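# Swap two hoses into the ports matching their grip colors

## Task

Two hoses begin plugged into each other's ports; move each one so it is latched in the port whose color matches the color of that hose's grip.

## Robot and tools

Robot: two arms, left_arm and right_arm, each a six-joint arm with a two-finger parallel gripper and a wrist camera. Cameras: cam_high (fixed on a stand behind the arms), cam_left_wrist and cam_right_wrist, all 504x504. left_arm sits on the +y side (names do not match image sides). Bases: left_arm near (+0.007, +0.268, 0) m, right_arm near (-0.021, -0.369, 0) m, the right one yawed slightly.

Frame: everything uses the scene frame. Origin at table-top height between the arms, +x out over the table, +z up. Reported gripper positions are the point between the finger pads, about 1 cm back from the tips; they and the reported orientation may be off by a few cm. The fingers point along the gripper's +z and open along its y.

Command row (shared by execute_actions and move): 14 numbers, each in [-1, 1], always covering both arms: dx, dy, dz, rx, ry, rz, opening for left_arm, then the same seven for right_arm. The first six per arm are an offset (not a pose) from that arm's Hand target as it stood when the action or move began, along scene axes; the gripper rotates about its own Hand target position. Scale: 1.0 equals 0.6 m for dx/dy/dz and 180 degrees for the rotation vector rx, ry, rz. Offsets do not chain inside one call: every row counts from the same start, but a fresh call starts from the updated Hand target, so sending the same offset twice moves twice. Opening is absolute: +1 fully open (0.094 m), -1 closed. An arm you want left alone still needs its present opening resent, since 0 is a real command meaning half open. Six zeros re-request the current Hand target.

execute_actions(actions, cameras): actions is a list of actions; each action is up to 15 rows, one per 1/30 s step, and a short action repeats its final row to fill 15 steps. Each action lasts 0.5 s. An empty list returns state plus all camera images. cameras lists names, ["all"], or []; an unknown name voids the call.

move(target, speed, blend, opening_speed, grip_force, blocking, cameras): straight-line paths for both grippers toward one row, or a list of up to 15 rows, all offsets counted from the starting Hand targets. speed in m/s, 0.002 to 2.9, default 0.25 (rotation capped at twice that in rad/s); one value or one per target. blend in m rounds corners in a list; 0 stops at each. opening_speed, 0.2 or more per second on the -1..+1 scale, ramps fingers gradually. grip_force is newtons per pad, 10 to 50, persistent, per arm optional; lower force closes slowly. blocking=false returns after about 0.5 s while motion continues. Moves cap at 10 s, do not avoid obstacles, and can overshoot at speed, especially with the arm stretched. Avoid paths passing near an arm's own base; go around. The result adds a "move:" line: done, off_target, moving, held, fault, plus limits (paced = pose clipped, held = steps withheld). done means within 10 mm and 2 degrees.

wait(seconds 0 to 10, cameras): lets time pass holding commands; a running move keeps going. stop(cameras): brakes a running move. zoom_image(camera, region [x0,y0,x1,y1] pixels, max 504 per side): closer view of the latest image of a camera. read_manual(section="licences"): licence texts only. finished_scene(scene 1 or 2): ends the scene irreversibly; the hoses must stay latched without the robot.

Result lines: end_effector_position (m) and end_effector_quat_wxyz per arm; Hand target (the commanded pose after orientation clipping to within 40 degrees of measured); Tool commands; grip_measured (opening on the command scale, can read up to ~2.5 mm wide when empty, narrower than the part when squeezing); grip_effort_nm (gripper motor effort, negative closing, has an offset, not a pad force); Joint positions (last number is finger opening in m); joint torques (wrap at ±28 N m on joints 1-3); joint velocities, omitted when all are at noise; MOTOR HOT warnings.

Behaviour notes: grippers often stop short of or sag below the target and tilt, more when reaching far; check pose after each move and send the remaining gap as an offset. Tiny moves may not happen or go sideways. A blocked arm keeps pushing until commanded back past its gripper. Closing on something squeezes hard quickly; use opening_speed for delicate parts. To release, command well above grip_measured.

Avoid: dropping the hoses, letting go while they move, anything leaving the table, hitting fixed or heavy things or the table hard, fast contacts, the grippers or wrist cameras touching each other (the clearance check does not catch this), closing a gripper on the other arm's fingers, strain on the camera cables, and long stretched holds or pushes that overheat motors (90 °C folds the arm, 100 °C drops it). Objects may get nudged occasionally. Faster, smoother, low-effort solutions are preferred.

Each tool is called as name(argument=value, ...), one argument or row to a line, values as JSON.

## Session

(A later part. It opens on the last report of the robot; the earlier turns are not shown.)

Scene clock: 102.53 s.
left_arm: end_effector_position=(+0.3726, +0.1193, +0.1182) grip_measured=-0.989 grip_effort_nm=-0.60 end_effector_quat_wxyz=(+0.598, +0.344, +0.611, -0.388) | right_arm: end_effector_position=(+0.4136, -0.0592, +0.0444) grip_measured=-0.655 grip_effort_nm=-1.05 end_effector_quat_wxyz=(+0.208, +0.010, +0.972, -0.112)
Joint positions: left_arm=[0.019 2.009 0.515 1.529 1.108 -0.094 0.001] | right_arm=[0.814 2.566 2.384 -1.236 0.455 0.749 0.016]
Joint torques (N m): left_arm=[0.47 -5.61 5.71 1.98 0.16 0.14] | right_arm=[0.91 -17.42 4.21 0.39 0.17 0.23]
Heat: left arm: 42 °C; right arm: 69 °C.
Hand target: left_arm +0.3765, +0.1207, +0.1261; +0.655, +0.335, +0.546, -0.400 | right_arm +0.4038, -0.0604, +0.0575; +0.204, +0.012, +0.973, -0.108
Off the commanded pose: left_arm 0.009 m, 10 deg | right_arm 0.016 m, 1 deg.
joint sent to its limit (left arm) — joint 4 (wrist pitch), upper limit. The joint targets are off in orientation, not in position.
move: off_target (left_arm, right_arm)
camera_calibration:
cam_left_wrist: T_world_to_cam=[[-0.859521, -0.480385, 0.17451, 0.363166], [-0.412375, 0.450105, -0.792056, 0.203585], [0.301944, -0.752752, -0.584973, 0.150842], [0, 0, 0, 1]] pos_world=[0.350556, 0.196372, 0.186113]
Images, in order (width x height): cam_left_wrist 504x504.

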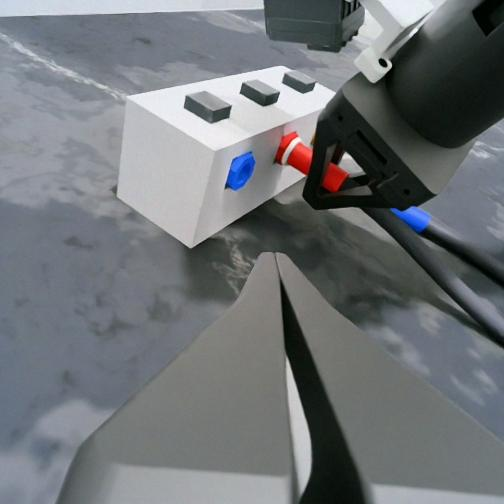

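move(
  target=[
    [0,0,0,0,0,0,-1, 0.005,0,0,0,0,0,-0.4],
    [0,0,0,0,0,0,-1, -0.04,0.0,0.16,0,0,0,-0.4],
  ],
  speed=0.2,
  opening_speed=0.5,
  cameras=["cam_left_wrist","cam_right_wrist"],
)

zoom_image(
  camera="cam_left_wrist",
  region=[170, 50, 340, 190],
)

Scene clock: 105.00 s.
left_arm: end_effector_position=(+0.3726, +0.1193, +0.1182) grip_measured=-0.989 grip_effort_nm=-0.60 end_effector_quat_wxyz=(+0.598, +0.344, +0.611, -0.388) | right_arm: end_effector_position=(+0.3792, -0.0615, +0.1261) grip_measured=-0.402 grip_effort_nm=0.12 end_effector_quat_wxyz=(+0.198, -0.004, +0.974, -0.112)
Joint positions: left_arm=[0.019 2.009 0.515 1.529 1.108 -0.094 0.001] | right_arm=[0.855 2.518 2.634 -1.563 0.442 0.768 0.028]
Joint torques (N m): left_arm=[0.47 -5.61 5.7 1.99 0.16 0.14] | right_arm=[0.62 -16.9 7.58 0.55 0.36 0.19]
Heat: left arm: 42 °C; right arm: 71 °C.
Hand target: left_arm +0.3765, +0.1207, +0.1261; +0.655, +0.335, +0.546, -0.400 | right_arm +0.3798, -0.0603, +0.1535; +0.204, +0.011, +0.973, -0.108
Off the commanded pose: left_arm 0.009 m, 10 deg | right_arm 0.027 m, 2 deg.
joint sent to its limit (left arm) — joint 4 (wrist pitch), upper limit. The joint targets are off in orientation, not in position.
joint sent to its limit (right arm) — joint 4 (wrist pitch), lower limit. The joint targets are off in orientation, not in position.
move: off_target (left_arm, right_arm)
camera_calibration:
cam_left_wrist: T_world_to_cam=[[-0.859521, -0.480385, 0.17451, 0.363166], [-0.412375, 0.450105, -0.792056, 0.203585], [0.301944, -0.752752, -0.584973, 0.150842], [0, 0, 0, 1]] pos_world=[0.350556, 0.196372, 0.186113]
cam_right_wrist: T_world_to_cam=[[0.0510849, -0.971142, 0.232968, -0.103718], [-0.965071, 0.0120172, 0.261713, 0.34324], [-0.25696, -0.2382, -0.936607, 0.303826], [0, 0, 0, 1]] pos_world=[0.414621, -0.0324784, 0.218898]
Images, in order (width x height): cam_left_wrist 504x504, cam_right_wrist 504x504.

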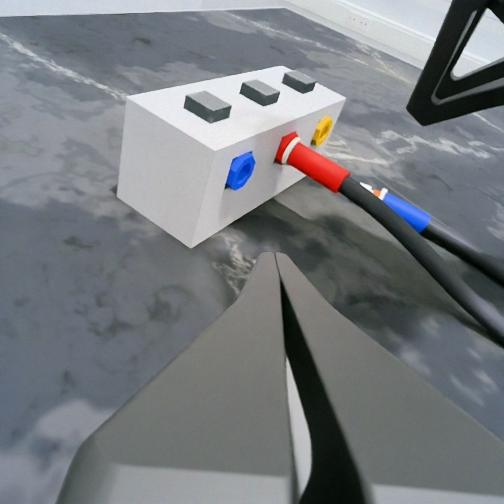

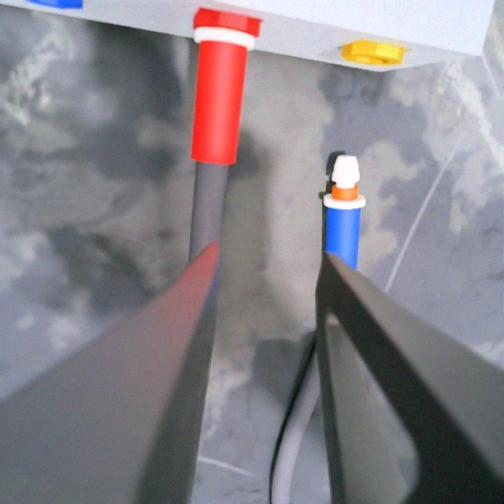

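Scaled by 2.965 from the camera's 504x504 image, which has a finer 720x720 frame.

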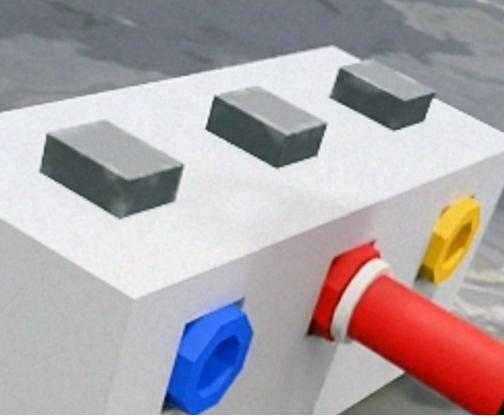

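move(
  target=[0,0,0,0,0,0,-1, -0.04,-0.115,-0.06,0,0,0.011,-0.2],
  speed=0.25,
  cameras=["cam_right_wrist"],
)

Scene clock: 106.97 s.
left_arm: end_effector_position=(+0.3726, +0.1193, +0.1182) grip_measured=-0.989 grip_effort_nm=-0.60 end_effector_quat_wxyz=(+0.598, +0.344, +0.611, -0.388) | right_arm: end_effector_position=(+0.3573, -0.1311, +0.1020) grip_measured=-0.203 grip_effort_nm=0.12 end_effector_quat_wxyz=(+0.192, -0.005, +0.974, -0.121)
Joint positions: left_arm=[0.019 2.009 0.515 1.529 1.108 -0.094 0.001] | right_arm=[0.779 2.117 1.846 -1.163 0.438 0.686 0.037]
Joint torques (N m): left_arm=[0.47 -5.63 5.72 1.98 0.15 0.15] | right_arm=[0.58 -15.02 4.96 0.8 0.2 0.01]
Heat: left arm: 42 °C; right arm: 72 °C.
Hand target: left_arm +0.3765, +0.1207, +0.1261; +0.655, +0.335, +0.546, -0.400 | right_arm +0.3558, -0.1293, +0.1176; +0.206, -0.005, +0.973, -0.105
Off the commanded pose: left_arm 0.009 m, 10 deg | right_arm 0.016 m, 3 deg.
joint sent to its limit (left arm) — joint 4 (wrist pitch), upper limit. The joint targets are off in orientation, not in position.
move: off_target (left_arm, right_arm)
camera_calibration:
cam_right_wrist: T_world_to_cam=[[0.0518059, -0.966697, 0.250624, -0.166016], [-0.961912, 0.0191473, 0.272688, 0.327997], [-0.268406, -0.255206, -0.928886, 0.260049], [0, 0, 0, 1]] pos_world=[0.393904, -0.100401, 0.193723]
Images, in order (width x height): cam_right_wrist 504x504.

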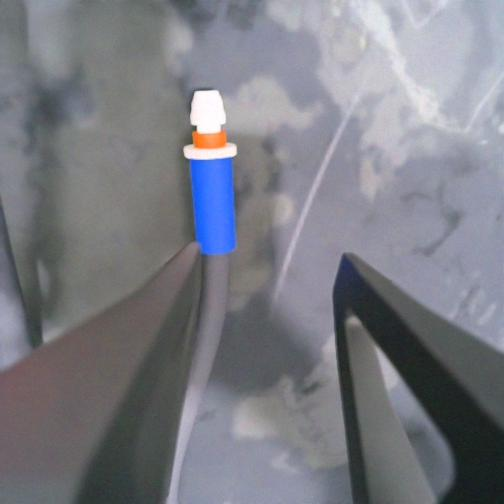

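move(
  target=[
    [0,0,0,0,0,0,-1, -0.002,-0.011,-0.05,0,0,0.043,-0.2],
    [0,0,0,0,0,0,-1, -0.003,-0.011,-0.11,0,0,0.043,-0.2],
  ],
  speed=0.12,
  cameras=["cam_right_wrist"],
)

Scene clock: 109.50 s.
left_arm: end_effector_position=(+0.3726, +0.1193, +0.1182) grip_measured=-0.989 grip_effort_nm=-0.60 end_effector_quat_wxyz=(+0.598, +0.344, +0.611, -0.388) | right_arm: end_effector_position=(+0.3532, -0.1355, +0.0469) grip_measured=-0.203 grip_effort_nm=0.13 end_effector_quat_wxyz=(+0.207, -0.071, +0.971, -0.098)
Joint positions: left_arm=[0.019 2.009 0.515 1.529 1.108 -0.094 0.001] | right_arm=[0.765 2.049 1.514 -0.808 0.404 0.52 0.037]
Joint torques (N m): left_arm=[0.47 -5.63 5.71 1.99 0.16 0.14] | right_arm=[-0.05 -12.25 4.98 1.05 0.18 0.01]
Heat: left arm: 42 °C; right arm: 72 °C.
Hand target: left_arm +0.3765, +0.1207, +0.1261; +0.655, +0.335, +0.546, -0.400 | right_arm +0.3540, -0.1359, +0.0515; +0.213, -0.071, +0.970, -0.091
Off the commanded pose: left_arm 0.009 m, 10 deg | right_arm 0.005 m, 1 deg.
joint sent to its limit (left arm) — joint 4 (wrist pitch), upper limit. The joint targets are off in orientation, not in position.
move: off_target (left_arm)
camera_calibration:
cam_right_wrist: T_world_to_cam=[[0.184758, -0.954681, 0.233343, -0.200806], [-0.958272, -0.122302, 0.258372, 0.319355], [-0.218125, -0.271342, -0.937441, 0.18716], [0, 0, 0, 1]] pos_world=[0.383954, -0.101864, 0.139796]
Images, in order (width x height): cam_right_wrist 504x504.

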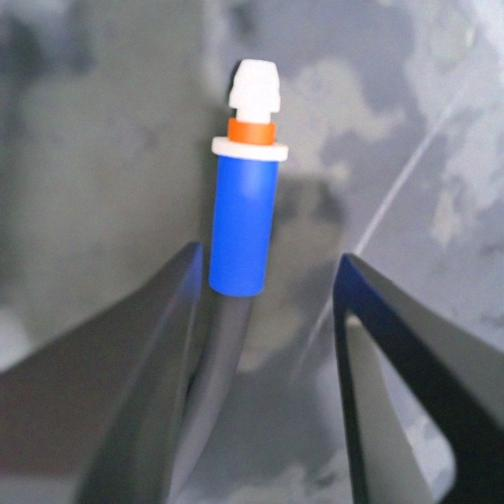

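move(
  target=[0,0,0,0,0,0,-1, 0.0,0.0,-0.055,0,0,0.0,-0.2],
  speed=0.08,
  cameras=["cam_right_wrist"],
)

Scene clock: 110.97 s.
left_arm: end_effector_position=(+0.3726, +0.1193, +0.1182) grip_measured=-0.989 grip_effort_nm=-0.60 end_effector_quat_wxyz=(+0.598, +0.344, +0.611, -0.388) | right_arm: end_effector_position=(+0.3549, -0.1339, +0.0282) grip_measured=-0.203 grip_effort_nm=0.13 end_effector_quat_wxyz=(+0.220, -0.068, +0.969, -0.088)
Joint positions: left_arm=[0.019 2.009 0.515 1.529 1.108 -0.094 0.001] | right_arm=[0.765 2.056 1.438 -0.691 0.404 0.52 0.037]
Joint torques (N m): left_arm=[0.49 -5.61 5.7 1.99 0.16 0.14] | right_arm=[-0.06 -9.25 4.92 1.13 0.15 0.01]
Heat: left arm: 42 °C; right arm: 72 °C.
Hand target: left_arm +0.3765, +0.1207, +0.1261; +0.655, +0.335, +0.546, -0.400 | right_arm +0.3540, -0.1359, +0.0185; +0.213, -0.071, +0.970, -0.091
Off the commanded pose: left_arm 0.009 m, 10 deg | right_arm 0.010 m, 1 deg.
joint sent to its limit (left arm) — joint 4 (wrist pitch), upper limit. The joint targets are off in orientation, not in position.
move: off_target (left_arm)
camera_calibration:
cam_right_wrist: T_world_to_cam=[[0.179227, -0.959675, 0.216567, -0.193464], [-0.964406, -0.127881, 0.231445, 0.328288], [-0.194417, -0.25034, -0.948437, 0.16516], [0, 0, 0, 1]] pos_world=[0.383387, -0.102335, 0.122561]
Images, in order (width x height): cam_right_wrist 504x504.

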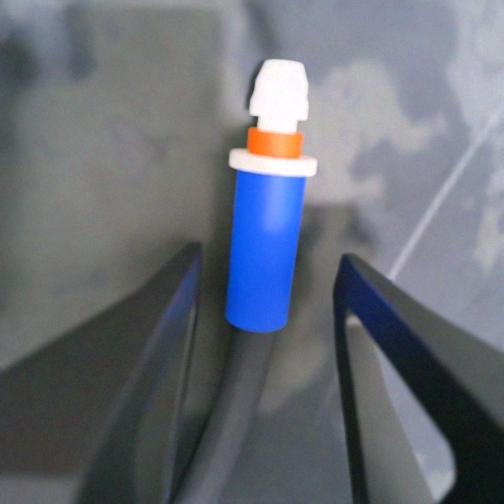

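move(
  target=[0,0,0,0,0,0,-1, 0.018,0.001,0.008,0,0,0.0,-0.2],
  speed=0.08,
  cameras=["cam_right_wrist"],
)

Scene clock: 111.93 s.
left_arm: end_effector_position=(+0.3726, +0.1193, +0.1182) grip_measured=-0.989 grip_effort_nm=-0.60 end_effector_quat_wxyz=(+0.598, +0.344, +0.611, -0.388) | right_arm: end_effector_position=(+0.3590, -0.1371, +0.0255) grip_measured=-0.203 grip_effort_nm=0.13 end_effector_quat_wxyz=(+0.216, -0.070, +0.970, -0.091)
Joint positions: left_arm=[0.019 2.009 0.515 1.529 1.108 -0.094 0.001] | right_arm=[0.752 2.069 1.449 -0.693 0.4 0.503 0.037]
Joint torques (N m): left_arm=[0.49 -5.61 5.71 1.98 0.16 0.14] | right_arm=[-0.34 -8.62 8.55 0.85 0.15 -0.01]
Heat: left arm: 42 °C; right arm: 72 °C.
Hand target: left_arm +0.3765, +0.1207, +0.1261; +0.655, +0.335, +0.546, -0.400 | right_arm +0.3647, -0.1353, +0.0232; +0.213, -0.071, +0.970, -0.091
Off the commanded pose: left_arm 0.009 m, 10 deg | right_arm 0.006 m, 0 deg.
joint sent to its limit (left arm) — joint 4 (wrist pitch), upper limit. The joint targets are off in orientation, not in position.
move: off_target (left_arm)
camera_calibration:
cam_right_wrist: T_world_to_cam=[[0.183802, -0.957553, 0.222058, -0.198233], [-0.962153, -0.129023, 0.240029, 0.331212], [-0.20119, -0.257772, -0.945027, 0.163861], [0, 0, 0, 1]] pos_world=[0.38808, -0.104846, 0.119372]
Images, in order (width x height): cam_right_wrist 504x504.

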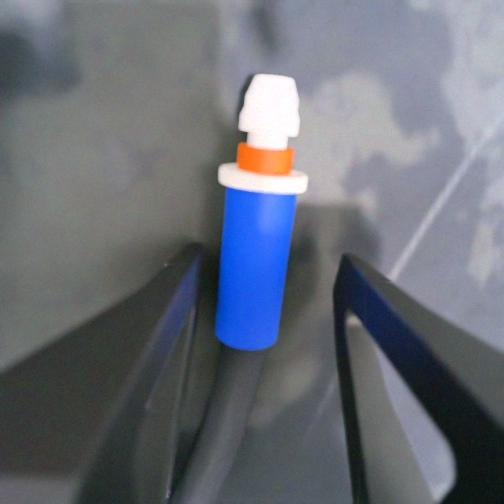

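move(
  target=[
    [0,0,0,0,0,0,-1, -0.006,0.006,0.0,0,0,0.0,-0.2],
    [0,0,0,0,0,0,-1, -0.006,0.006,0.0,0,0,0.0,-0.8],
    [0,0,0,0,0,0,-1, -0.006,0.006,0.06,0,0,0.0,-0.8],
  ],
  speed=0.1,
  opening_speed=0.6,
  cameras=["cam_right_wrist"],
)

Scene clock: 115.07 s.
left_arm: end_effector_position=(+0.3726, +0.1193, +0.1182) grip_measured=-0.989 grip_effort_nm=-0.60 end_effector_quat_wxyz=(+0.598, +0.344, +0.611, -0.388) | right_arm: end_effector_position=(+0.3535, -0.1412, +0.0392) grip_measured=-0.647 grip_effort_nm=-1.04 end_effector_quat_wxyz=(+0.191, -0.077, +0.972, -0.108)
Joint positions: left_arm=[0.019 2.009 0.515 1.529 1.108 -0.094 0.001] | right_arm=[0.753 2.073 1.527 -0.828 0.4 0.503 0.017]
Joint torques (N m): left_arm=[0.49 -5.64 5.71 1.99 0.15 0.14] | right_arm=[0.58 -12.72 9.09 0.76 0.21 0.15]
Heat: left arm: 41 °C; right arm: 70 °C.
Hand target: left_arm +0.3765, +0.1207, +0.1261; +0.655, +0.335, +0.546, -0.400 | right_arm +0.3612, -0.1316, +0.0592; +0.213, -0.071, +0.970, -0.091
Off the commanded pose: left_arm 0.009 m, 10 deg | right_arm 0.023 m, 3 deg.
joint sent to its limit (left arm) — joint 4 (wrist pitch), upper limit. The joint targets are off in orientation, not in position.
move: off_target (left_arm, right_arm)
camera_calibration:
cam_right_wrist: T_world_to_cam=[[0.196012, -0.947927, 0.251025, -0.208159], [-0.949508, -0.119521, 0.290085, 0.317042], [-0.244977, -0.29521, -0.923492, 0.184033], [0, 0, 0, 1]] pos_world=[0.386919, -0.105098, 0.130237]
Images, in order (width x height): cam_right_wrist 504x504.

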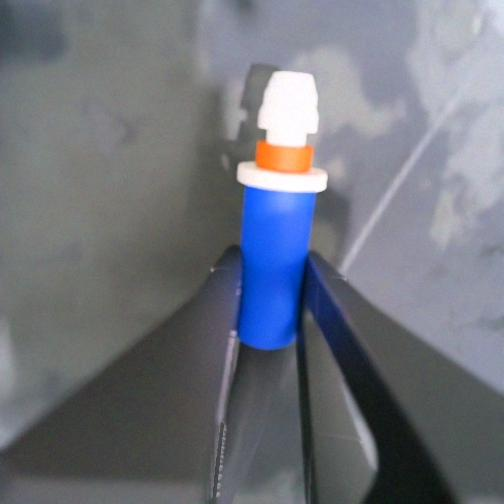

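move(
  target=[
    [0,0,0,0,0,0,-1, -0.025,0.0,0.165,0,-0.02,-0.02,-0.8],
    [0,0,0,0,0,0,-1, -0.025,0.224,0.165,0,-0.02,-0.058,-0.8],
  ],
  speed=0.25,
  blend=[0.03,0],
  cameras=["cam_left_wrist","cam_right_wrist"],
)

Scene clock: 117.70 s.
left_arm: end_effector_position=(+0.3726, +0.1193, +0.1182) grip_measured=-0.989 grip_effort_nm=-0.60 end_effector_quat_wxyz=(+0.598, +0.344, +0.611, -0.388) | right_arm: end_effector_position=(+0.3411, +0.0032, +0.1523) grip_measured=-0.647 grip_effort_nm=-1.04 end_effector_quat_wxyz=(+0.265, -0.006, +0.962, -0.069)
Joint positions: left_arm=[0.019 2.009 0.515 1.529 1.108 -0.094 0.001] | right_arm=[1.017 2.536 2.742 -1.563 0.516 0.895 0.017]
Joint torques (N m): left_arm=[0.47 -5.61 5.68 1.99 0.15 0.14] | right_arm=[-0.13 -12.64 8.46 0.76 0.46 0.17]
Heat: left arm: 41 °C; right arm: 71 °C.
Hand target: left_arm +0.3765, +0.1207, +0.1261; +0.655, +0.335, +0.546, -0.400 | right_arm +0.3461, +0.0028, +0.1583; +0.234, +0.020, +0.966, -0.112
Off the commanded pose: left_arm 0.009 m, 10 deg | right_arm 0.008 m, 7 deg.
joint sent to its limit (left arm) — joint 4 (wrist pitch), upper limit. The joint targets are off in orientation, not in position.
joint sent to its limit (right arm) — joint 4 (wrist pitch), lower limit. The joint targets are off in orientation, not in position.
move: off_target (left_arm, right_arm)
camera_calibration:
cam_left_wrist: T_world_to_cam=[[-0.859521, -0.480385, 0.17451, 0.363166], [-0.412375, 0.450105, -0.792056, 0.203585], [0.301944, -0.752752, -0.584973, 0.150842], [0, 0, 0, 1]] pos_world=[0.350556, 0.196372, 0.186113]
cam_right_wrist: T_world_to_cam=[[0.0611583, -0.984974, 0.161512, -0.0374839], [-0.990882, -0.0404514, 0.128517, 0.328115], [-0.120053, -0.167899, -0.978467, 0.293385], [0, 0, 0, 1]] pos_world=[0.362638, 0.0256112, 0.250954]
Images, in order (width x height): cam_left_wrist 504x504, cam_right_wrist 504x504.

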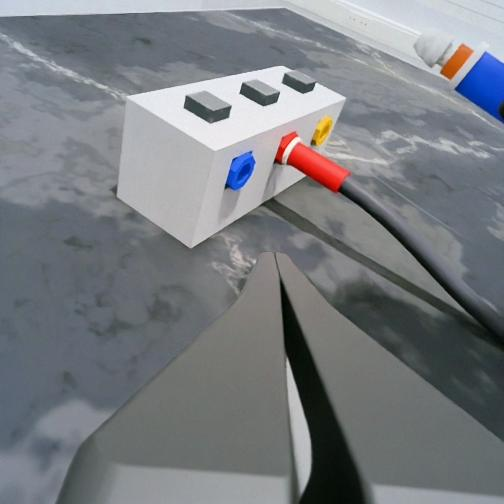

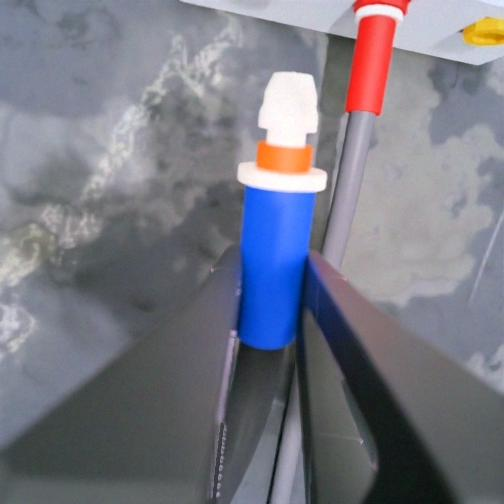

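move(
  target=[
    [0,0,0,0,0,0,-1, 0.045,-0.005,-0.1,0,0.015,0.0,-0.8],
    [0,0,0,0,0,0,-1, 0.045,-0.005,-0.19,0,0.015,0.005,-0.8],
  ],
  speed=0.15,
  blend=[0.01,0],
  cameras=["cam_left_wrist","cam_right_wrist"],
)

zoom_image(
  camera="cam_left_wrist",
  region=[220, 100, 400, 260],
)

Scene clock: 120.33 s.
left_arm: end_effector_position=(+0.3726, +0.1193, +0.1182) grip_measured=-0.989 grip_effort_nm=-0.60 end_effector_quat_wxyz=(+0.598, +0.344, +0.611, -0.388) | right_arm: end_effector_position=(+0.3694, -0.0048, +0.0435) grip_measured=-0.647 grip_effort_nm=-1.04 end_effector_quat_wxyz=(+0.207, +0.002, +0.971, -0.120)
Joint positions: left_arm=[0.019 2.009 0.515 1.529 1.108 -0.094 0.001] | right_arm=[0.952 2.797 2.832 -1.532 0.477 0.887 0.017]
Joint torques (N m): left_arm=[0.49 -5.63 5.7 1.98 0.15 0.14] | right_arm=[0.1 -13.6 7.9 0.66 0.26 0.16]
Heat: left arm: 41 °C; right arm: 71 °C.
Hand target: left_arm +0.3765, +0.1207, +0.1261; +0.655, +0.335, +0.546, -0.400 | right_arm +0.3732, -0.0003, +0.0443; +0.212, +0.010, +0.971, -0.110
Off the commanded pose: left_arm 0.009 m, 10 deg | right_arm 0.006 m, 2 deg.
elbow stopped short (right arm): the move would have taken joint 3 (elbow) straighter than the controller allows.
joint sent to its limit (left arm) — joint 4 (wrist pitch), upper limit. The joint targets are off in orientation, not in position.
move: off_target (left_arm)
camera_calibration:
cam_left_wrist: T_world_to_cam=[[-0.859521, -0.480385, 0.17451, 0.363166], [-0.412375, 0.450105, -0.792056, 0.203585], [0.301944, -0.752752, -0.584973, 0.150842], [0, 0, 0, 1]] pos_world=[0.350556, 0.196372, 0.186113]
cam_right_wrist: T_world_to_cam=[[0.034217, -0.968468, 0.246778, -0.0231893], [-0.969999, 0.0272843, 0.241571, 0.357554], [-0.240687, -0.24764, -0.93848, 0.231489], [0, 0, 0, 1]] pos_world=[0.403337, 0.0251125, 0.136596]
Images, in order (width x height): cam_left_wrist 504x504, cam_right_wrist 504x504.

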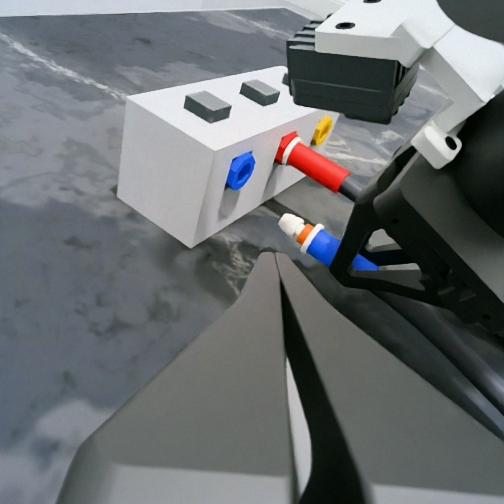

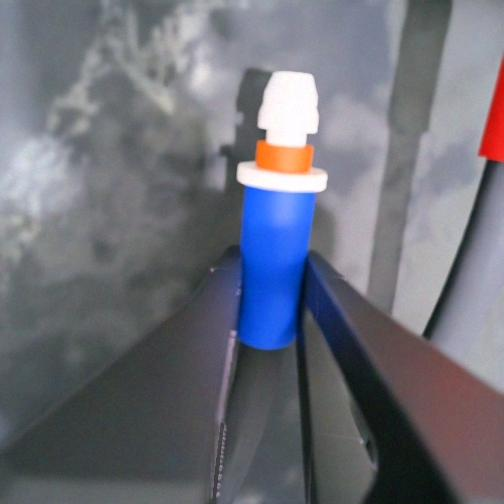

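Scaled by 2.800 from the camera's 504x504 image, which has a finer 720x720 frame.

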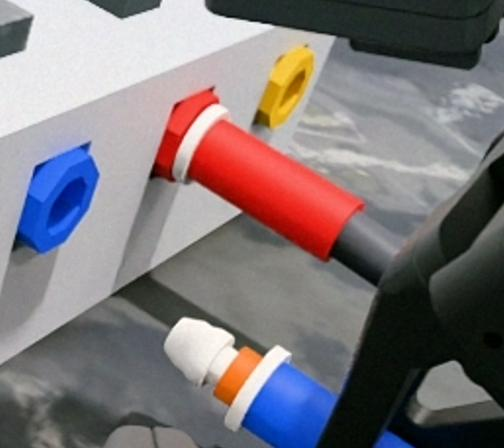

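move(
  target=[
    [0,0,0,0,0,0,-1, 0.0,0.02,0.1,0,0.0,-0.006,-0.8],
    [0,0,0,0,0,0,-1, 0.005,0.01,0.024,0,0.0,-0.01,-0.8],
  ],
  speed=0.15,
  cameras=["cam_left_wrist","cam_right_wrist"],
)

zoom_image(
  camera="cam_left_wrist",
  region=[220, 100, 400, 260],
)

Scene clock: 123.17 s.
left_arm: end_effector_position=(+0.3726, +0.1193, +0.1182) grip_measured=-0.989 grip_effort_nm=-0.60 end_effector_quat_wxyz=(+0.598, +0.344, +0.611, -0.388) | right_arm: end_effector_position=(+0.3689, +0.0025, +0.0580) grip_measured=-0.647 grip_effort_nm=-1.05 end_effector_quat_wxyz=(+0.220, +0.006, +0.970, -0.102)
Joint positions: left_arm=[0.019 2.009 0.515 1.529 1.108 -0.094 0.001] | right_arm=[0.962 2.769 2.832 -1.52 0.477 0.895 0.017]
Joint torques (N m): left_arm=[0.49 -5.6 5.71 1.99 0.16 0.14] | right_arm=[-0.34 -12.98 8.76 0.76 0.32 0.22]
Heat: left arm: 41 °C; right arm: 72 °C.
Hand target: left_arm +0.3765, +0.1207, +0.1261; +0.655, +0.335, +0.546, -0.400 | right_arm +0.3761, +0.0057, +0.0587; +0.210, +0.025, +0.971, -0.114
Off the commanded pose: left_arm 0.009 m, 10 deg | right_arm 0.008 m, 3 deg.
elbow stopped short (right arm): the move would have taken joint 3 (elbow) straighter than the controller allows.
joint sent to its limit (left arm) — joint 4 (wrist pitch), upper limit. The joint targets are off in orientation, not in position.
move: off_target (left_arm, right_arm)
camera_calibration:
cam_left_wrist: T_world_to_cam=[[-0.859521, -0.480385, 0.17451, 0.363166], [-0.412375, 0.450105, -0.792056, 0.203585], [0.301944, -0.752752, -0.584973, 0.150842], [0, 0, 0, 1]] pos_world=[0.350556, 0.196372, 0.186113]
cam_right_wrist: T_world_to_cam=[[0.0304095, -0.976445, 0.213613, -0.0164709], [-0.976138, 0.0169601, 0.216488, 0.357119], [-0.215011, -0.215099, -0.952629, 0.238017], [0, 0, 0, 1]] pos_world=[0.400274, 0.0290574, 0.152949]
Images, in order (width x height): cam_left_wrist 504x504, cam_right_wrist 504x504.

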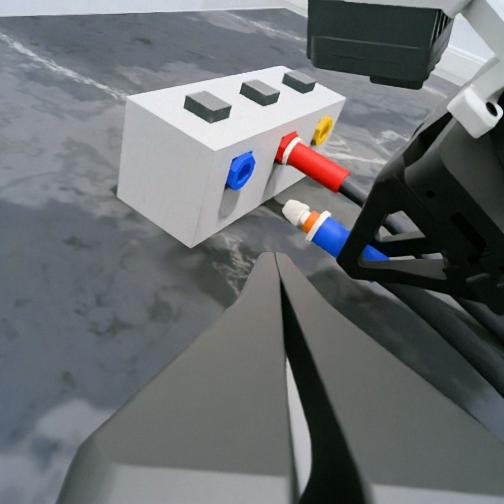

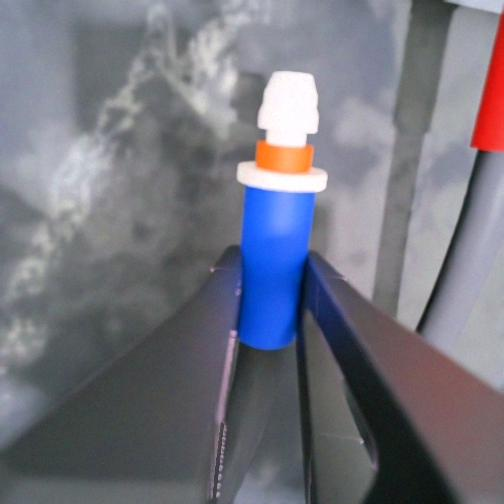

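Scaled by 2.800 from the camera's 504x504 image, which has a finer 720x720 frame.

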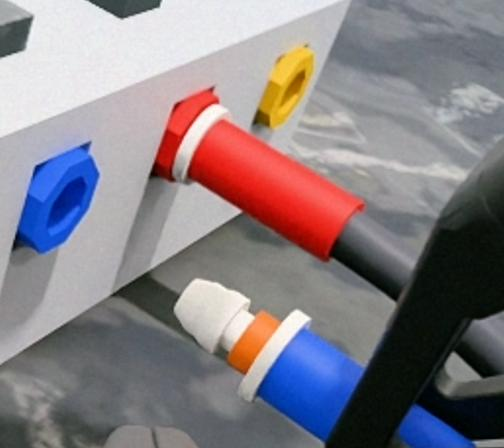

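move(
  target=[0,0,0,0,0,0,-1, 0.042,0.005,0.02,0,0.0,-0.02,-0.8],
  speed=0.1,
  cameras=["cam_left_wrist","cam_right_wrist"],
)

zoom_image(
  camera="cam_left_wrist",
  region=[220, 100, 400, 260],
)

Scene clock: 124.77 s.
left_arm: end_effector_position=(+0.3726, +0.1193, +0.1182) grip_measured=-0.989 grip_effort_nm=-0.60 end_effector_quat_wxyz=(+0.598, +0.344, +0.611, -0.388) | right_arm: end_effector_position=(+0.3937, +0.0039, +0.0611) grip_measured=-0.647 grip_effort_nm=-1.04 end_effector_quat_wxyz=(+0.244, +0.033, +0.966, -0.074)
Joint positions: left_arm=[0.019 2.009 0.515 1.529 1.108 -0.094 0.001] | right_arm=[0.928 2.769 2.832 -1.434 0.477 0.895 0.017]
Joint torques (N m): left_arm=[0.47 -5.6 5.71 1.99 0.16 0.14] | right_arm=[-0.02 -14.32 8.85 0.95 0.36 0.01]
Heat: left arm: 41 °C; right arm: 71 °C.
Hand target: left_arm +0.3765, +0.1207, +0.1261; +0.655, +0.335, +0.546, -0.400 | right_arm +0.4013, +0.0087, +0.0707; +0.206, +0.056, +0.969, -0.120
Off the commanded pose: left_arm 0.009 m, 10 deg | right_arm 0.013 m, 7 deg.
elbow stopped short (right arm): the move would have taken joint 3 (elbow) straighter than the controller allows.
joint sent to its limit (left arm) — joint 4 (wrist pitch), upper limit. The joint targets are off in orientation, not in position.
move: off_target (left_arm, right_arm)
camera_calibration:
cam_left_wrist: T_world_to_cam=[[-0.859521, -0.480385, 0.17451, 0.363166], [-0.412375, 0.450105, -0.792056, 0.203585], [0.301944, -0.752752, -0.584973, 0.150842], [0, 0, 0, 1]] pos_world=[0.350556, 0.196372, 0.186113]
cam_right_wrist: T_world_to_cam=[[-0.0123698, -0.988827, 0.148553, 0.0043715], [-0.985505, 0.0371944, 0.165518, 0.387323], [-0.169194, -0.144353, -0.974954, 0.229675], [0, 0, 0, 1]] pos_world=[0.420623, 0.0230706, 0.159164]
Images, in order (width x height): cam_left_wrist 504x504, cam_right_wrist 504x504.

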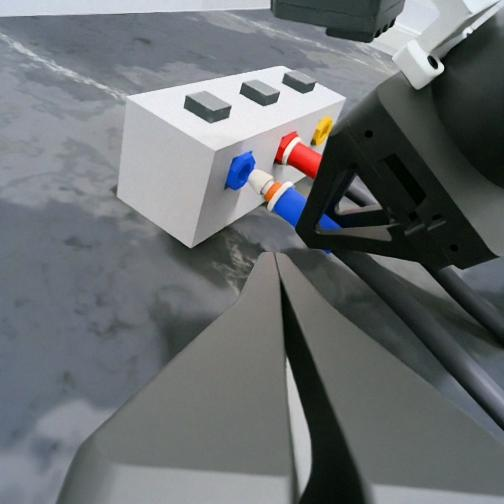

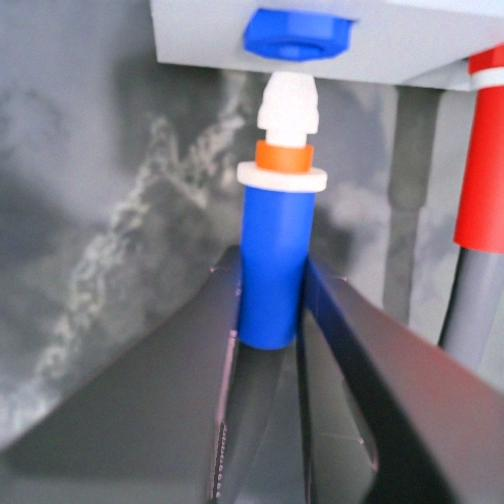

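Scaled by 2.800 from the camera's 504x504 image, which has a finer 720x720 frame.

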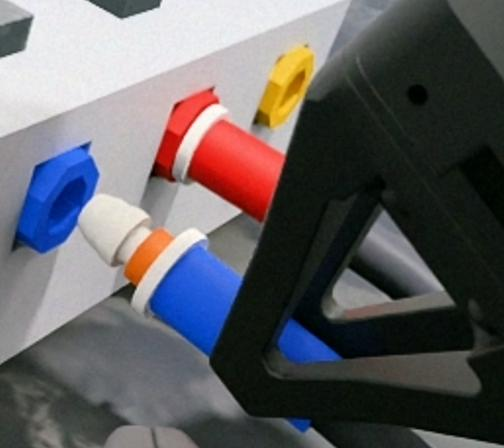

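move(
  target=[0,0,0,0,0,0,-1, 0.018,-0.011,0.002,0,0.0,0,-0.8],
  speed=0.1,
  cameras=["cam_left_wrist","cam_right_wrist"],
)

zoom_image(
  camera="cam_left_wrist",
  region=[220, 100, 400, 260],
)

Scene clock: 126.27 s.
left_arm: end_effector_position=(+0.3726, +0.1193, +0.1182) grip_measured=-0.989 grip_effort_nm=-0.60 end_effector_quat_wxyz=(+0.598, +0.344, +0.611, -0.388) | right_arm: end_effector_position=(+0.4017, -0.0014, +0.0615) grip_measured=-0.647 grip_effort_nm=-1.05 end_effector_quat_wxyz=(+0.245, +0.029, +0.966, -0.074)
Joint positions: left_arm=[0.019 2.009 0.515 1.529 1.108 -0.094 0.001] | right_arm=[0.91 2.769 2.832 -1.423 0.476 0.868 0.017]
Joint torques (N m): left_arm=[0.49 -5.61 5.68 1.99 0.16 0.15] | right_arm=[-0.46 -14.49 8.84 1.05 0.36 0.01]
Heat: left arm: 41 °C; right arm: 71 °C.
Hand target: left_arm +0.3765, +0.1207, +0.1261; +0.655, +0.335, +0.546, -0.400 | right_arm +0.4122, +0.0020, +0.0719; +0.206, +0.056, +0.969, -0.120
Off the commanded pose: left_arm 0.009 m, 10 deg | right_arm 0.015 m, 8 deg.
elbow stopped short (right arm): the move would have taken joint 3 (elbow) straighter than the controller allows.
joint sent to its limit (left arm) — joint 4 (wrist pitch), upper limit. The joint targets are off in orientation, not in position.
move: off_target (left_arm, right_arm)
camera_calibration:
cam_left_wrist: T_world_to_cam=[[-0.859521, -0.480385, 0.17451, 0.363166], [-0.412375, 0.450105, -0.792056, 0.203585], [0.301944, -0.752752, -0.584973, 0.150842], [0, 0, 0, 1]] pos_world=[0.350556, 0.196372, 0.186113]
cam_right_wrist: T_world_to_cam=[[-0.00644497, -0.988361, 0.15199, -0.00344231], [-0.986047, 0.0315644, 0.163445, 0.395697], [-0.16634, -0.148816, -0.974774, 0.229506], [0, 0, 0, 1]] pos_world=[0.42833, 0.018262, 0.159565]
Images, in order (width x height): cam_left_wrist 504x504, cam_right_wrist 504x504.

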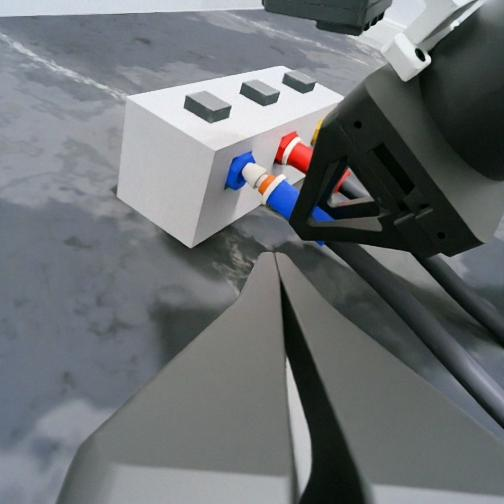

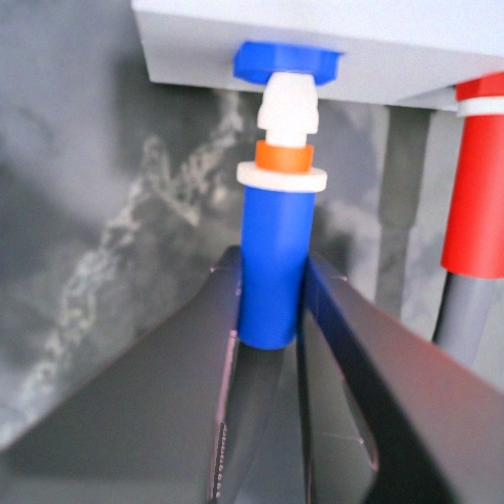

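Scaled by 2.800 from the camera's 504x504 image, which has a finer 720x720 frame.

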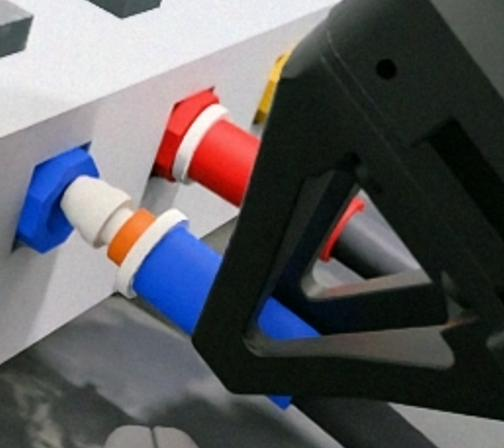

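move(
  target=[0,0,0,0,0,0,-1, 0.06,-0.003,0.015,0,0.0,0,-0.8],
  speed=0.12,
  cameras=["cam_left_wrist","cam_right_wrist"],
)

zoom_image(
  camera="cam_left_wrist",
  region=[220, 100, 400, 260],
)

Scene clock: 127.70 s.
left_arm: end_effector_position=(+0.3726, +0.1193, +0.1182) grip_measured=-0.989 grip_effort_nm=-0.60 end_effector_quat_wxyz=(+0.598, +0.344, +0.611, -0.388) | right_arm: end_effector_position=(+0.4124, -0.0026, +0.0606) grip_measured=-0.647 grip_effort_nm=-1.05 end_effector_quat_wxyz=(+0.239, +0.005, +0.969, -0.063)
Joint positions: left_arm=[0.019 2.009 0.515 1.529 1.108 -0.094 0.001] | right_arm=[0.884 2.769 2.832 -1.389 0.44 0.788 0.017]
Joint torques (N m): left_arm=[0.49 -5.63 5.68 1.98 0.16 0.14] | right_arm=[-2.62 -15.1 8.95 1.98 0.62 -0.07]
Heat: left arm: 41 °C; right arm: 71 °C.
Hand target: left_arm +0.3765, +0.1207, +0.1261; +0.655, +0.335, +0.546, -0.400 | right_arm +0.4481, +0.0003, +0.0809; +0.206, +0.056, +0.969, -0.120
Off the commanded pose: left_arm 0.009 m, 10 deg | right_arm 0.041 m, 10 deg.
elbow stopped short (right arm): the move would have taken joint 3 (elbow) straighter than the controller allows.
joint sent to its limit (left arm) — joint 4 (wrist pitch), upper limit. The joint targets are off in orientation, not in position.
move: off_target (left_arm, right_arm)
camera_calibration:
cam_left_wrist: T_world_to_cam=[[-0.859521, -0.480385, 0.17451, 0.363166], [-0.412375, 0.450105, -0.792056, 0.203585], [0.301944, -0.752752, -0.584973, 0.150842], [0, 0, 0, 1]] pos_world=[0.350556, 0.196372, 0.186113]
cam_right_wrist: T_world_to_cam=[[0.0471602, -0.989034, 0.139955, -0.0257289], [-0.983672, -0.0216216, 0.178669, 0.404351], [-0.173684, -0.146096, -0.973904, 0.233092], [0, 0, 0, 1]] pos_world=[0.439447, 0.0173498, 0.158365]
Images, in order (width x height): cam_left_wrist 504x504, cam_right_wrist 504x504.

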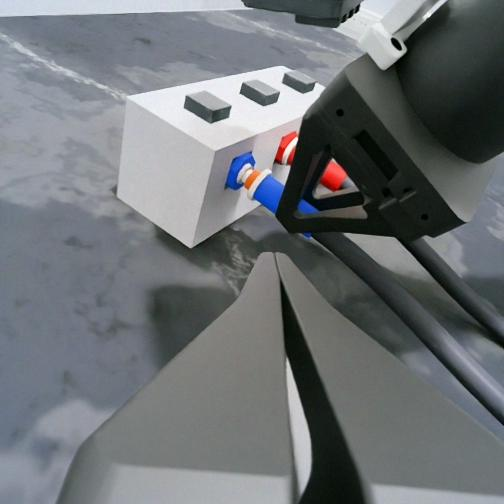

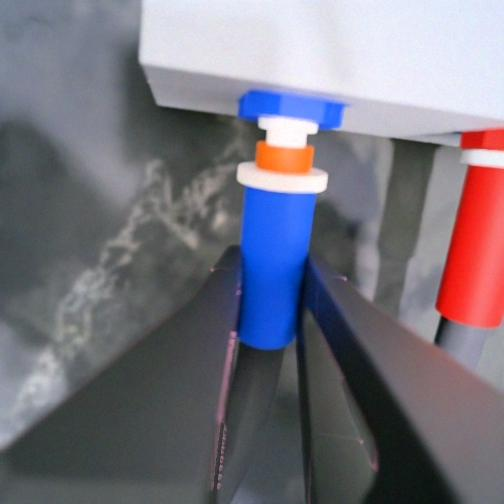

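Scaled by 2.800 from the camera's 504x504 image, which has a finer 720x720 frame.

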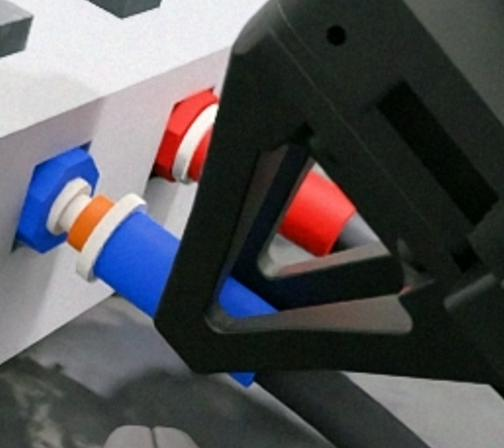

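move(
  target=[0,0,0,0,0,0,-1, 0.11,-0.005,0.03,0,0.0,-0.025,-0.8],
  speed=0.15,
  cameras=["cam_left_wrist","cam_right_wrist"],
)

zoom_image(
  camera="cam_left_wrist",
  region=[220, 100, 400, 260],
)

Scene clock: 129.27 s.
left_arm: end_effector_position=(+0.3726, +0.1193, +0.1182) grip_measured=-0.989 grip_effort_nm=-0.60 end_effector_quat_wxyz=(+0.598, +0.344, +0.611, -0.388) | right_arm: end_effector_position=(+0.4159, -0.0050, +0.0566) grip_measured=-0.647 grip_effort_nm=-1.04 end_effector_quat_wxyz=(+0.210, -0.006, +0.977, -0.038)
Joint positions: left_arm=[0.019 2.009 0.515 1.529 1.108 -0.094 0.001] | right_arm=[0.852 2.766 2.832 -1.383 0.352 0.744 0.017]
Joint torques (N m): left_arm=[0.5 -5.6 5.68 1.99 0.16 0.14] | right_arm=[-6.83 -16.8 9.03 3.48 1.36 -0.05]
Heat: left arm: 41 °C; right arm: 72 °C.
Hand target: left_arm +0.3765, +0.1207, +0.1261; +0.655, +0.335, +0.546, -0.400 | right_arm +0.5141, -0.0026, +0.0989; +0.202, +0.094, +0.967, -0.128
Off the commanded pose: left_arm 0.009 m, 10 deg | right_arm 0.107 m, 16 deg.
elbow stopped short (right arm): the move would have taken joint 3 (elbow) straighter than the controller allows.
joint sent to its limit (left arm) — joint 4 (wrist pitch), upper limit. The joint targets are off in orientation, not in position.
move: off_target (left_arm, right_arm)
camera_calibration:
cam_left_wrist: T_world_to_cam=[[-0.859521, -0.480385, 0.17451, 0.363166], [-0.412375, 0.450105, -0.792056, 0.203585], [0.301944, -0.752752, -0.584973, 0.150842], [0, 0, 0, 1]] pos_world=[0.350556, 0.196372, 0.186113]
cam_right_wrist: T_world_to_cam=[[0.0827786, -0.992341, 0.0916871, -0.0397784], [-0.969881, -0.0590715, 0.236308, 0.399289], [-0.229082, -0.108487, -0.967343, 0.25242], [0, 0, 0, 1]] pos_world=[0.44838, 0.011497, 0.153468]
Images, in order (width x height): cam_left_wrist 504x504, cam_right_wrist 504x504.

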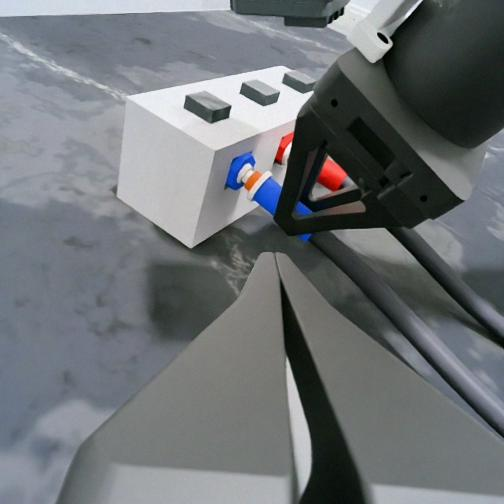

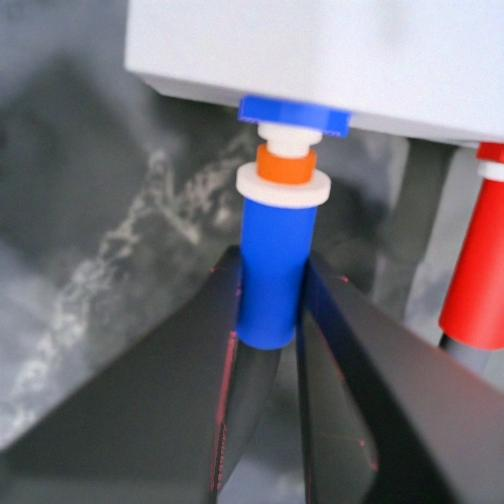

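Scaled by 2.800 from the camera's 504x504 image, which has a finer 720x720 frame.

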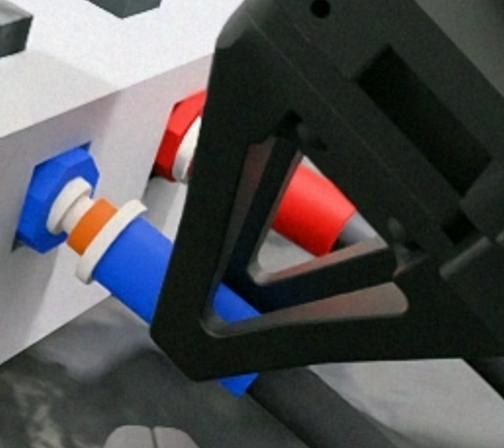

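move(
  target=[0,0,0,0,0,0,-1, -0.13,0.003,-0.02,0,-0.085,-0.01,-0.8],
  speed=0.15,
  cameras=["cam_left_wrist","cam_right_wrist"],
)

zoom_image(
  camera="cam_left_wrist",
  region=[220, 100, 400, 260],
)

Scene clock: 131.17 s.
left_arm: end_effector_position=(+0.3726, +0.1193, +0.1182) grip_measured=-0.989 grip_effort_nm=-0.60 end_effector_quat_wxyz=(+0.598, +0.344, +0.611, -0.388) | right_arm: end_effector_position=(+0.4125, +0.0026, +0.0611) grip_measured=-0.647 grip_effort_nm=-1.05 end_effector_quat_wxyz=(+0.296, +0.078, +0.949, -0.079)
Joint positions: left_arm=[0.019 2.009 0.515 1.529 1.108 -0.094 0.001] | right_arm=[0.928 2.791 2.832 -1.369 0.579 0.968 0.017]
Joint torques (N m): left_arm=[0.49 -5.6 5.71 1.99 0.16 0.14] | right_arm=[-0.51 -15.45 9.06 1.35 1.46 0.28]
Heat: left arm: 41 °C; right arm: 73 °C.
Hand target: left_arm +0.3765, +0.1207, +0.1261; +0.655, +0.335, +0.546, -0.400 | right_arm +0.4361, -0.0008, +0.0869; +0.326, +0.125, +0.929, -0.118
Off the commanded pose: left_arm 0.009 m, 10 deg | right_arm 0.035 m, 8 deg.
elbow stopped short (right arm): the move would have taken joint 3 (elbow) straighter than the controller allows.
joint sent to its limit (left arm) — joint 4 (wrist pitch), upper limit. The joint targets are off in orientation, not in position.
move: off_target (left_arm, right_arm)
camera_calibration:
cam_left_wrist: T_world_to_cam=[[-0.859521, -0.480385, 0.17451, 0.363166], [-0.412375, 0.450105, -0.792056, 0.203585], [0.301944, -0.752752, -0.584973, 0.150842], [0, 0, 0, 1]] pos_world=[0.350556, 0.196372, 0.186113]
cam_right_wrist: T_world_to_cam=[[-0.111804, -0.984516, 0.13501, 0.0451817], [-0.991535, 0.119549, 0.0506632, 0.415193], [-0.0660191, -0.128202, -0.989548, 0.190929], [0, 0, 0, 1]] pos_world=[0.429335, 0.0193237, 0.161798]
Images, in order (width x height): cam_left_wrist 504x504, cam_right_wrist 504x504.

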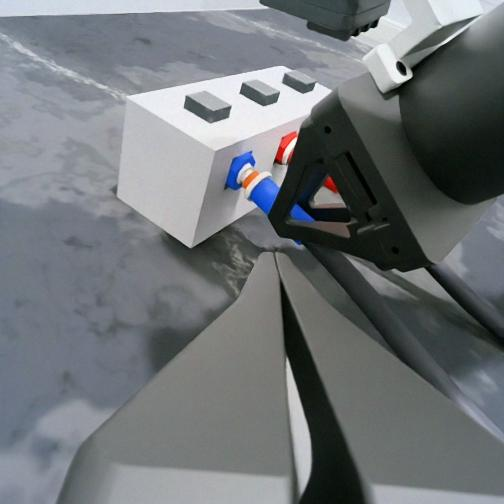

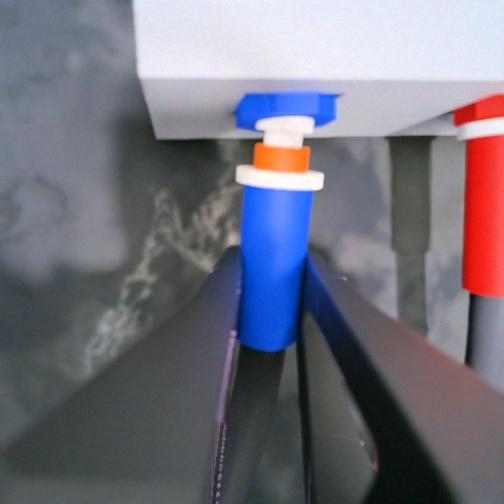

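Scaled by 2.800 from the camera's 504x504 image, which has a finer 720x720 frame.

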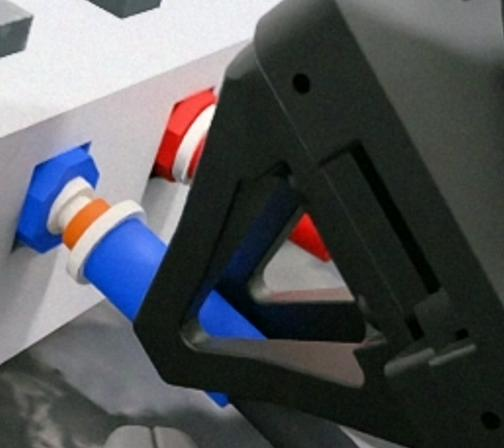

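move(
  target=[0,0,0,0,0,0,-1, -0.01,-0.003,-0.01,0,-0.08,0.05,-0.8],
  speed=0.15,
  cameras=["cam_left_wrist","cam_right_wrist"],
)

zoom_image(
  camera="cam_left_wrist",
  region=[220, 100, 400, 260],
)

Scene clock: 133.47 s.
left_arm: end_effector_position=(+0.3726, +0.1193, +0.1182) grip_measured=-0.989 grip_effort_nm=-0.60 end_effector_quat_wxyz=(+0.598, +0.344, +0.611, -0.388) | right_arm: end_effector_position=(+0.4109, +0.0003, +0.0561) grip_measured=-0.647 grip_effort_nm=-1.05 end_effector_quat_wxyz=(+0.415, +0.034, +0.903, -0.102)
Joint positions: left_arm=[0.019 2.009 0.515 1.529 1.108 -0.094 0.001] | right_arm=[0.982 2.482 2.079 -0.761 0.809 0.831 0.017]
Joint torques (N m): left_arm=[0.47 -5.61 5.7 1.99 0.15 0.14] | right_arm=[-1.92 -17.16 5.23 2.1 0.66 0.05]
Heat: left arm: 41 °C; right arm: 74 °C.
Hand target: left_arm +0.3765, +0.1207, +0.1261; +0.655, +0.335, +0.546, -0.400 | right_arm +0.4302, -0.0027, +0.0808; +0.448, +0.066, +0.888, -0.075
Off the commanded pose: left_arm 0.009 m, 10 deg | right_arm 0.031 m, 6 deg.
joint sent to its limit (left arm) — joint 4 (wrist pitch), upper limit. The joint targets are off in orientation, not in position.
move: off_target (left_arm, right_arm)
camera_calibration:
cam_left_wrist: T_world_to_cam=[[-0.859521, -0.480385, 0.17451, 0.363166], [-0.412375, 0.450105, -0.792056, 0.203585], [0.301944, -0.752752, -0.584973, 0.150842], [0, 0, 0, 1]] pos_world=[0.350556, 0.196372, 0.186113]
cam_right_wrist: T_world_to_cam=[[-0.0738947, -0.975419, 0.207601, 0.0237537], [-0.979655, 0.0320509, -0.198112, 0.423257], [0.186588, -0.218017, -0.957942, 0.080057], [0, 0, 0, 1]] pos_world=[0.401463, 0.0270578, 0.155611]
Images, in order (width x height): cam_left_wrist 504x504, cam_right_wrist 504x504.

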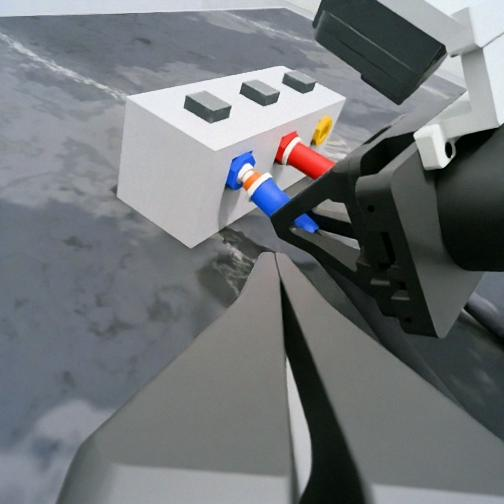

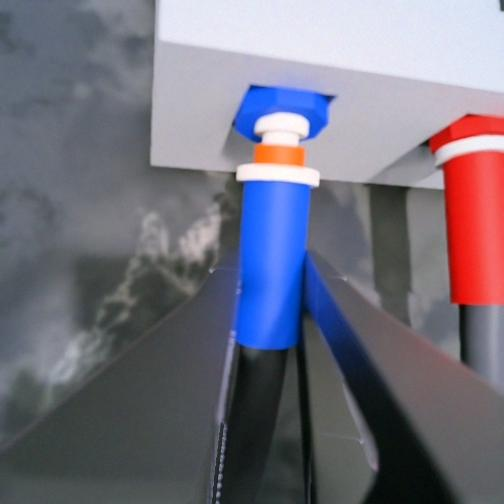

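Scaled by 2.800 from the camera's 504x504 image, which has a finer 720x720 frame.

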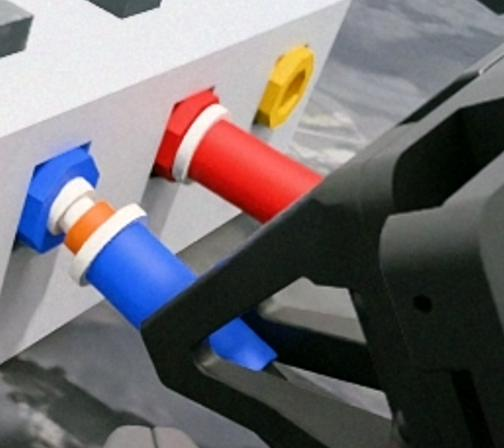

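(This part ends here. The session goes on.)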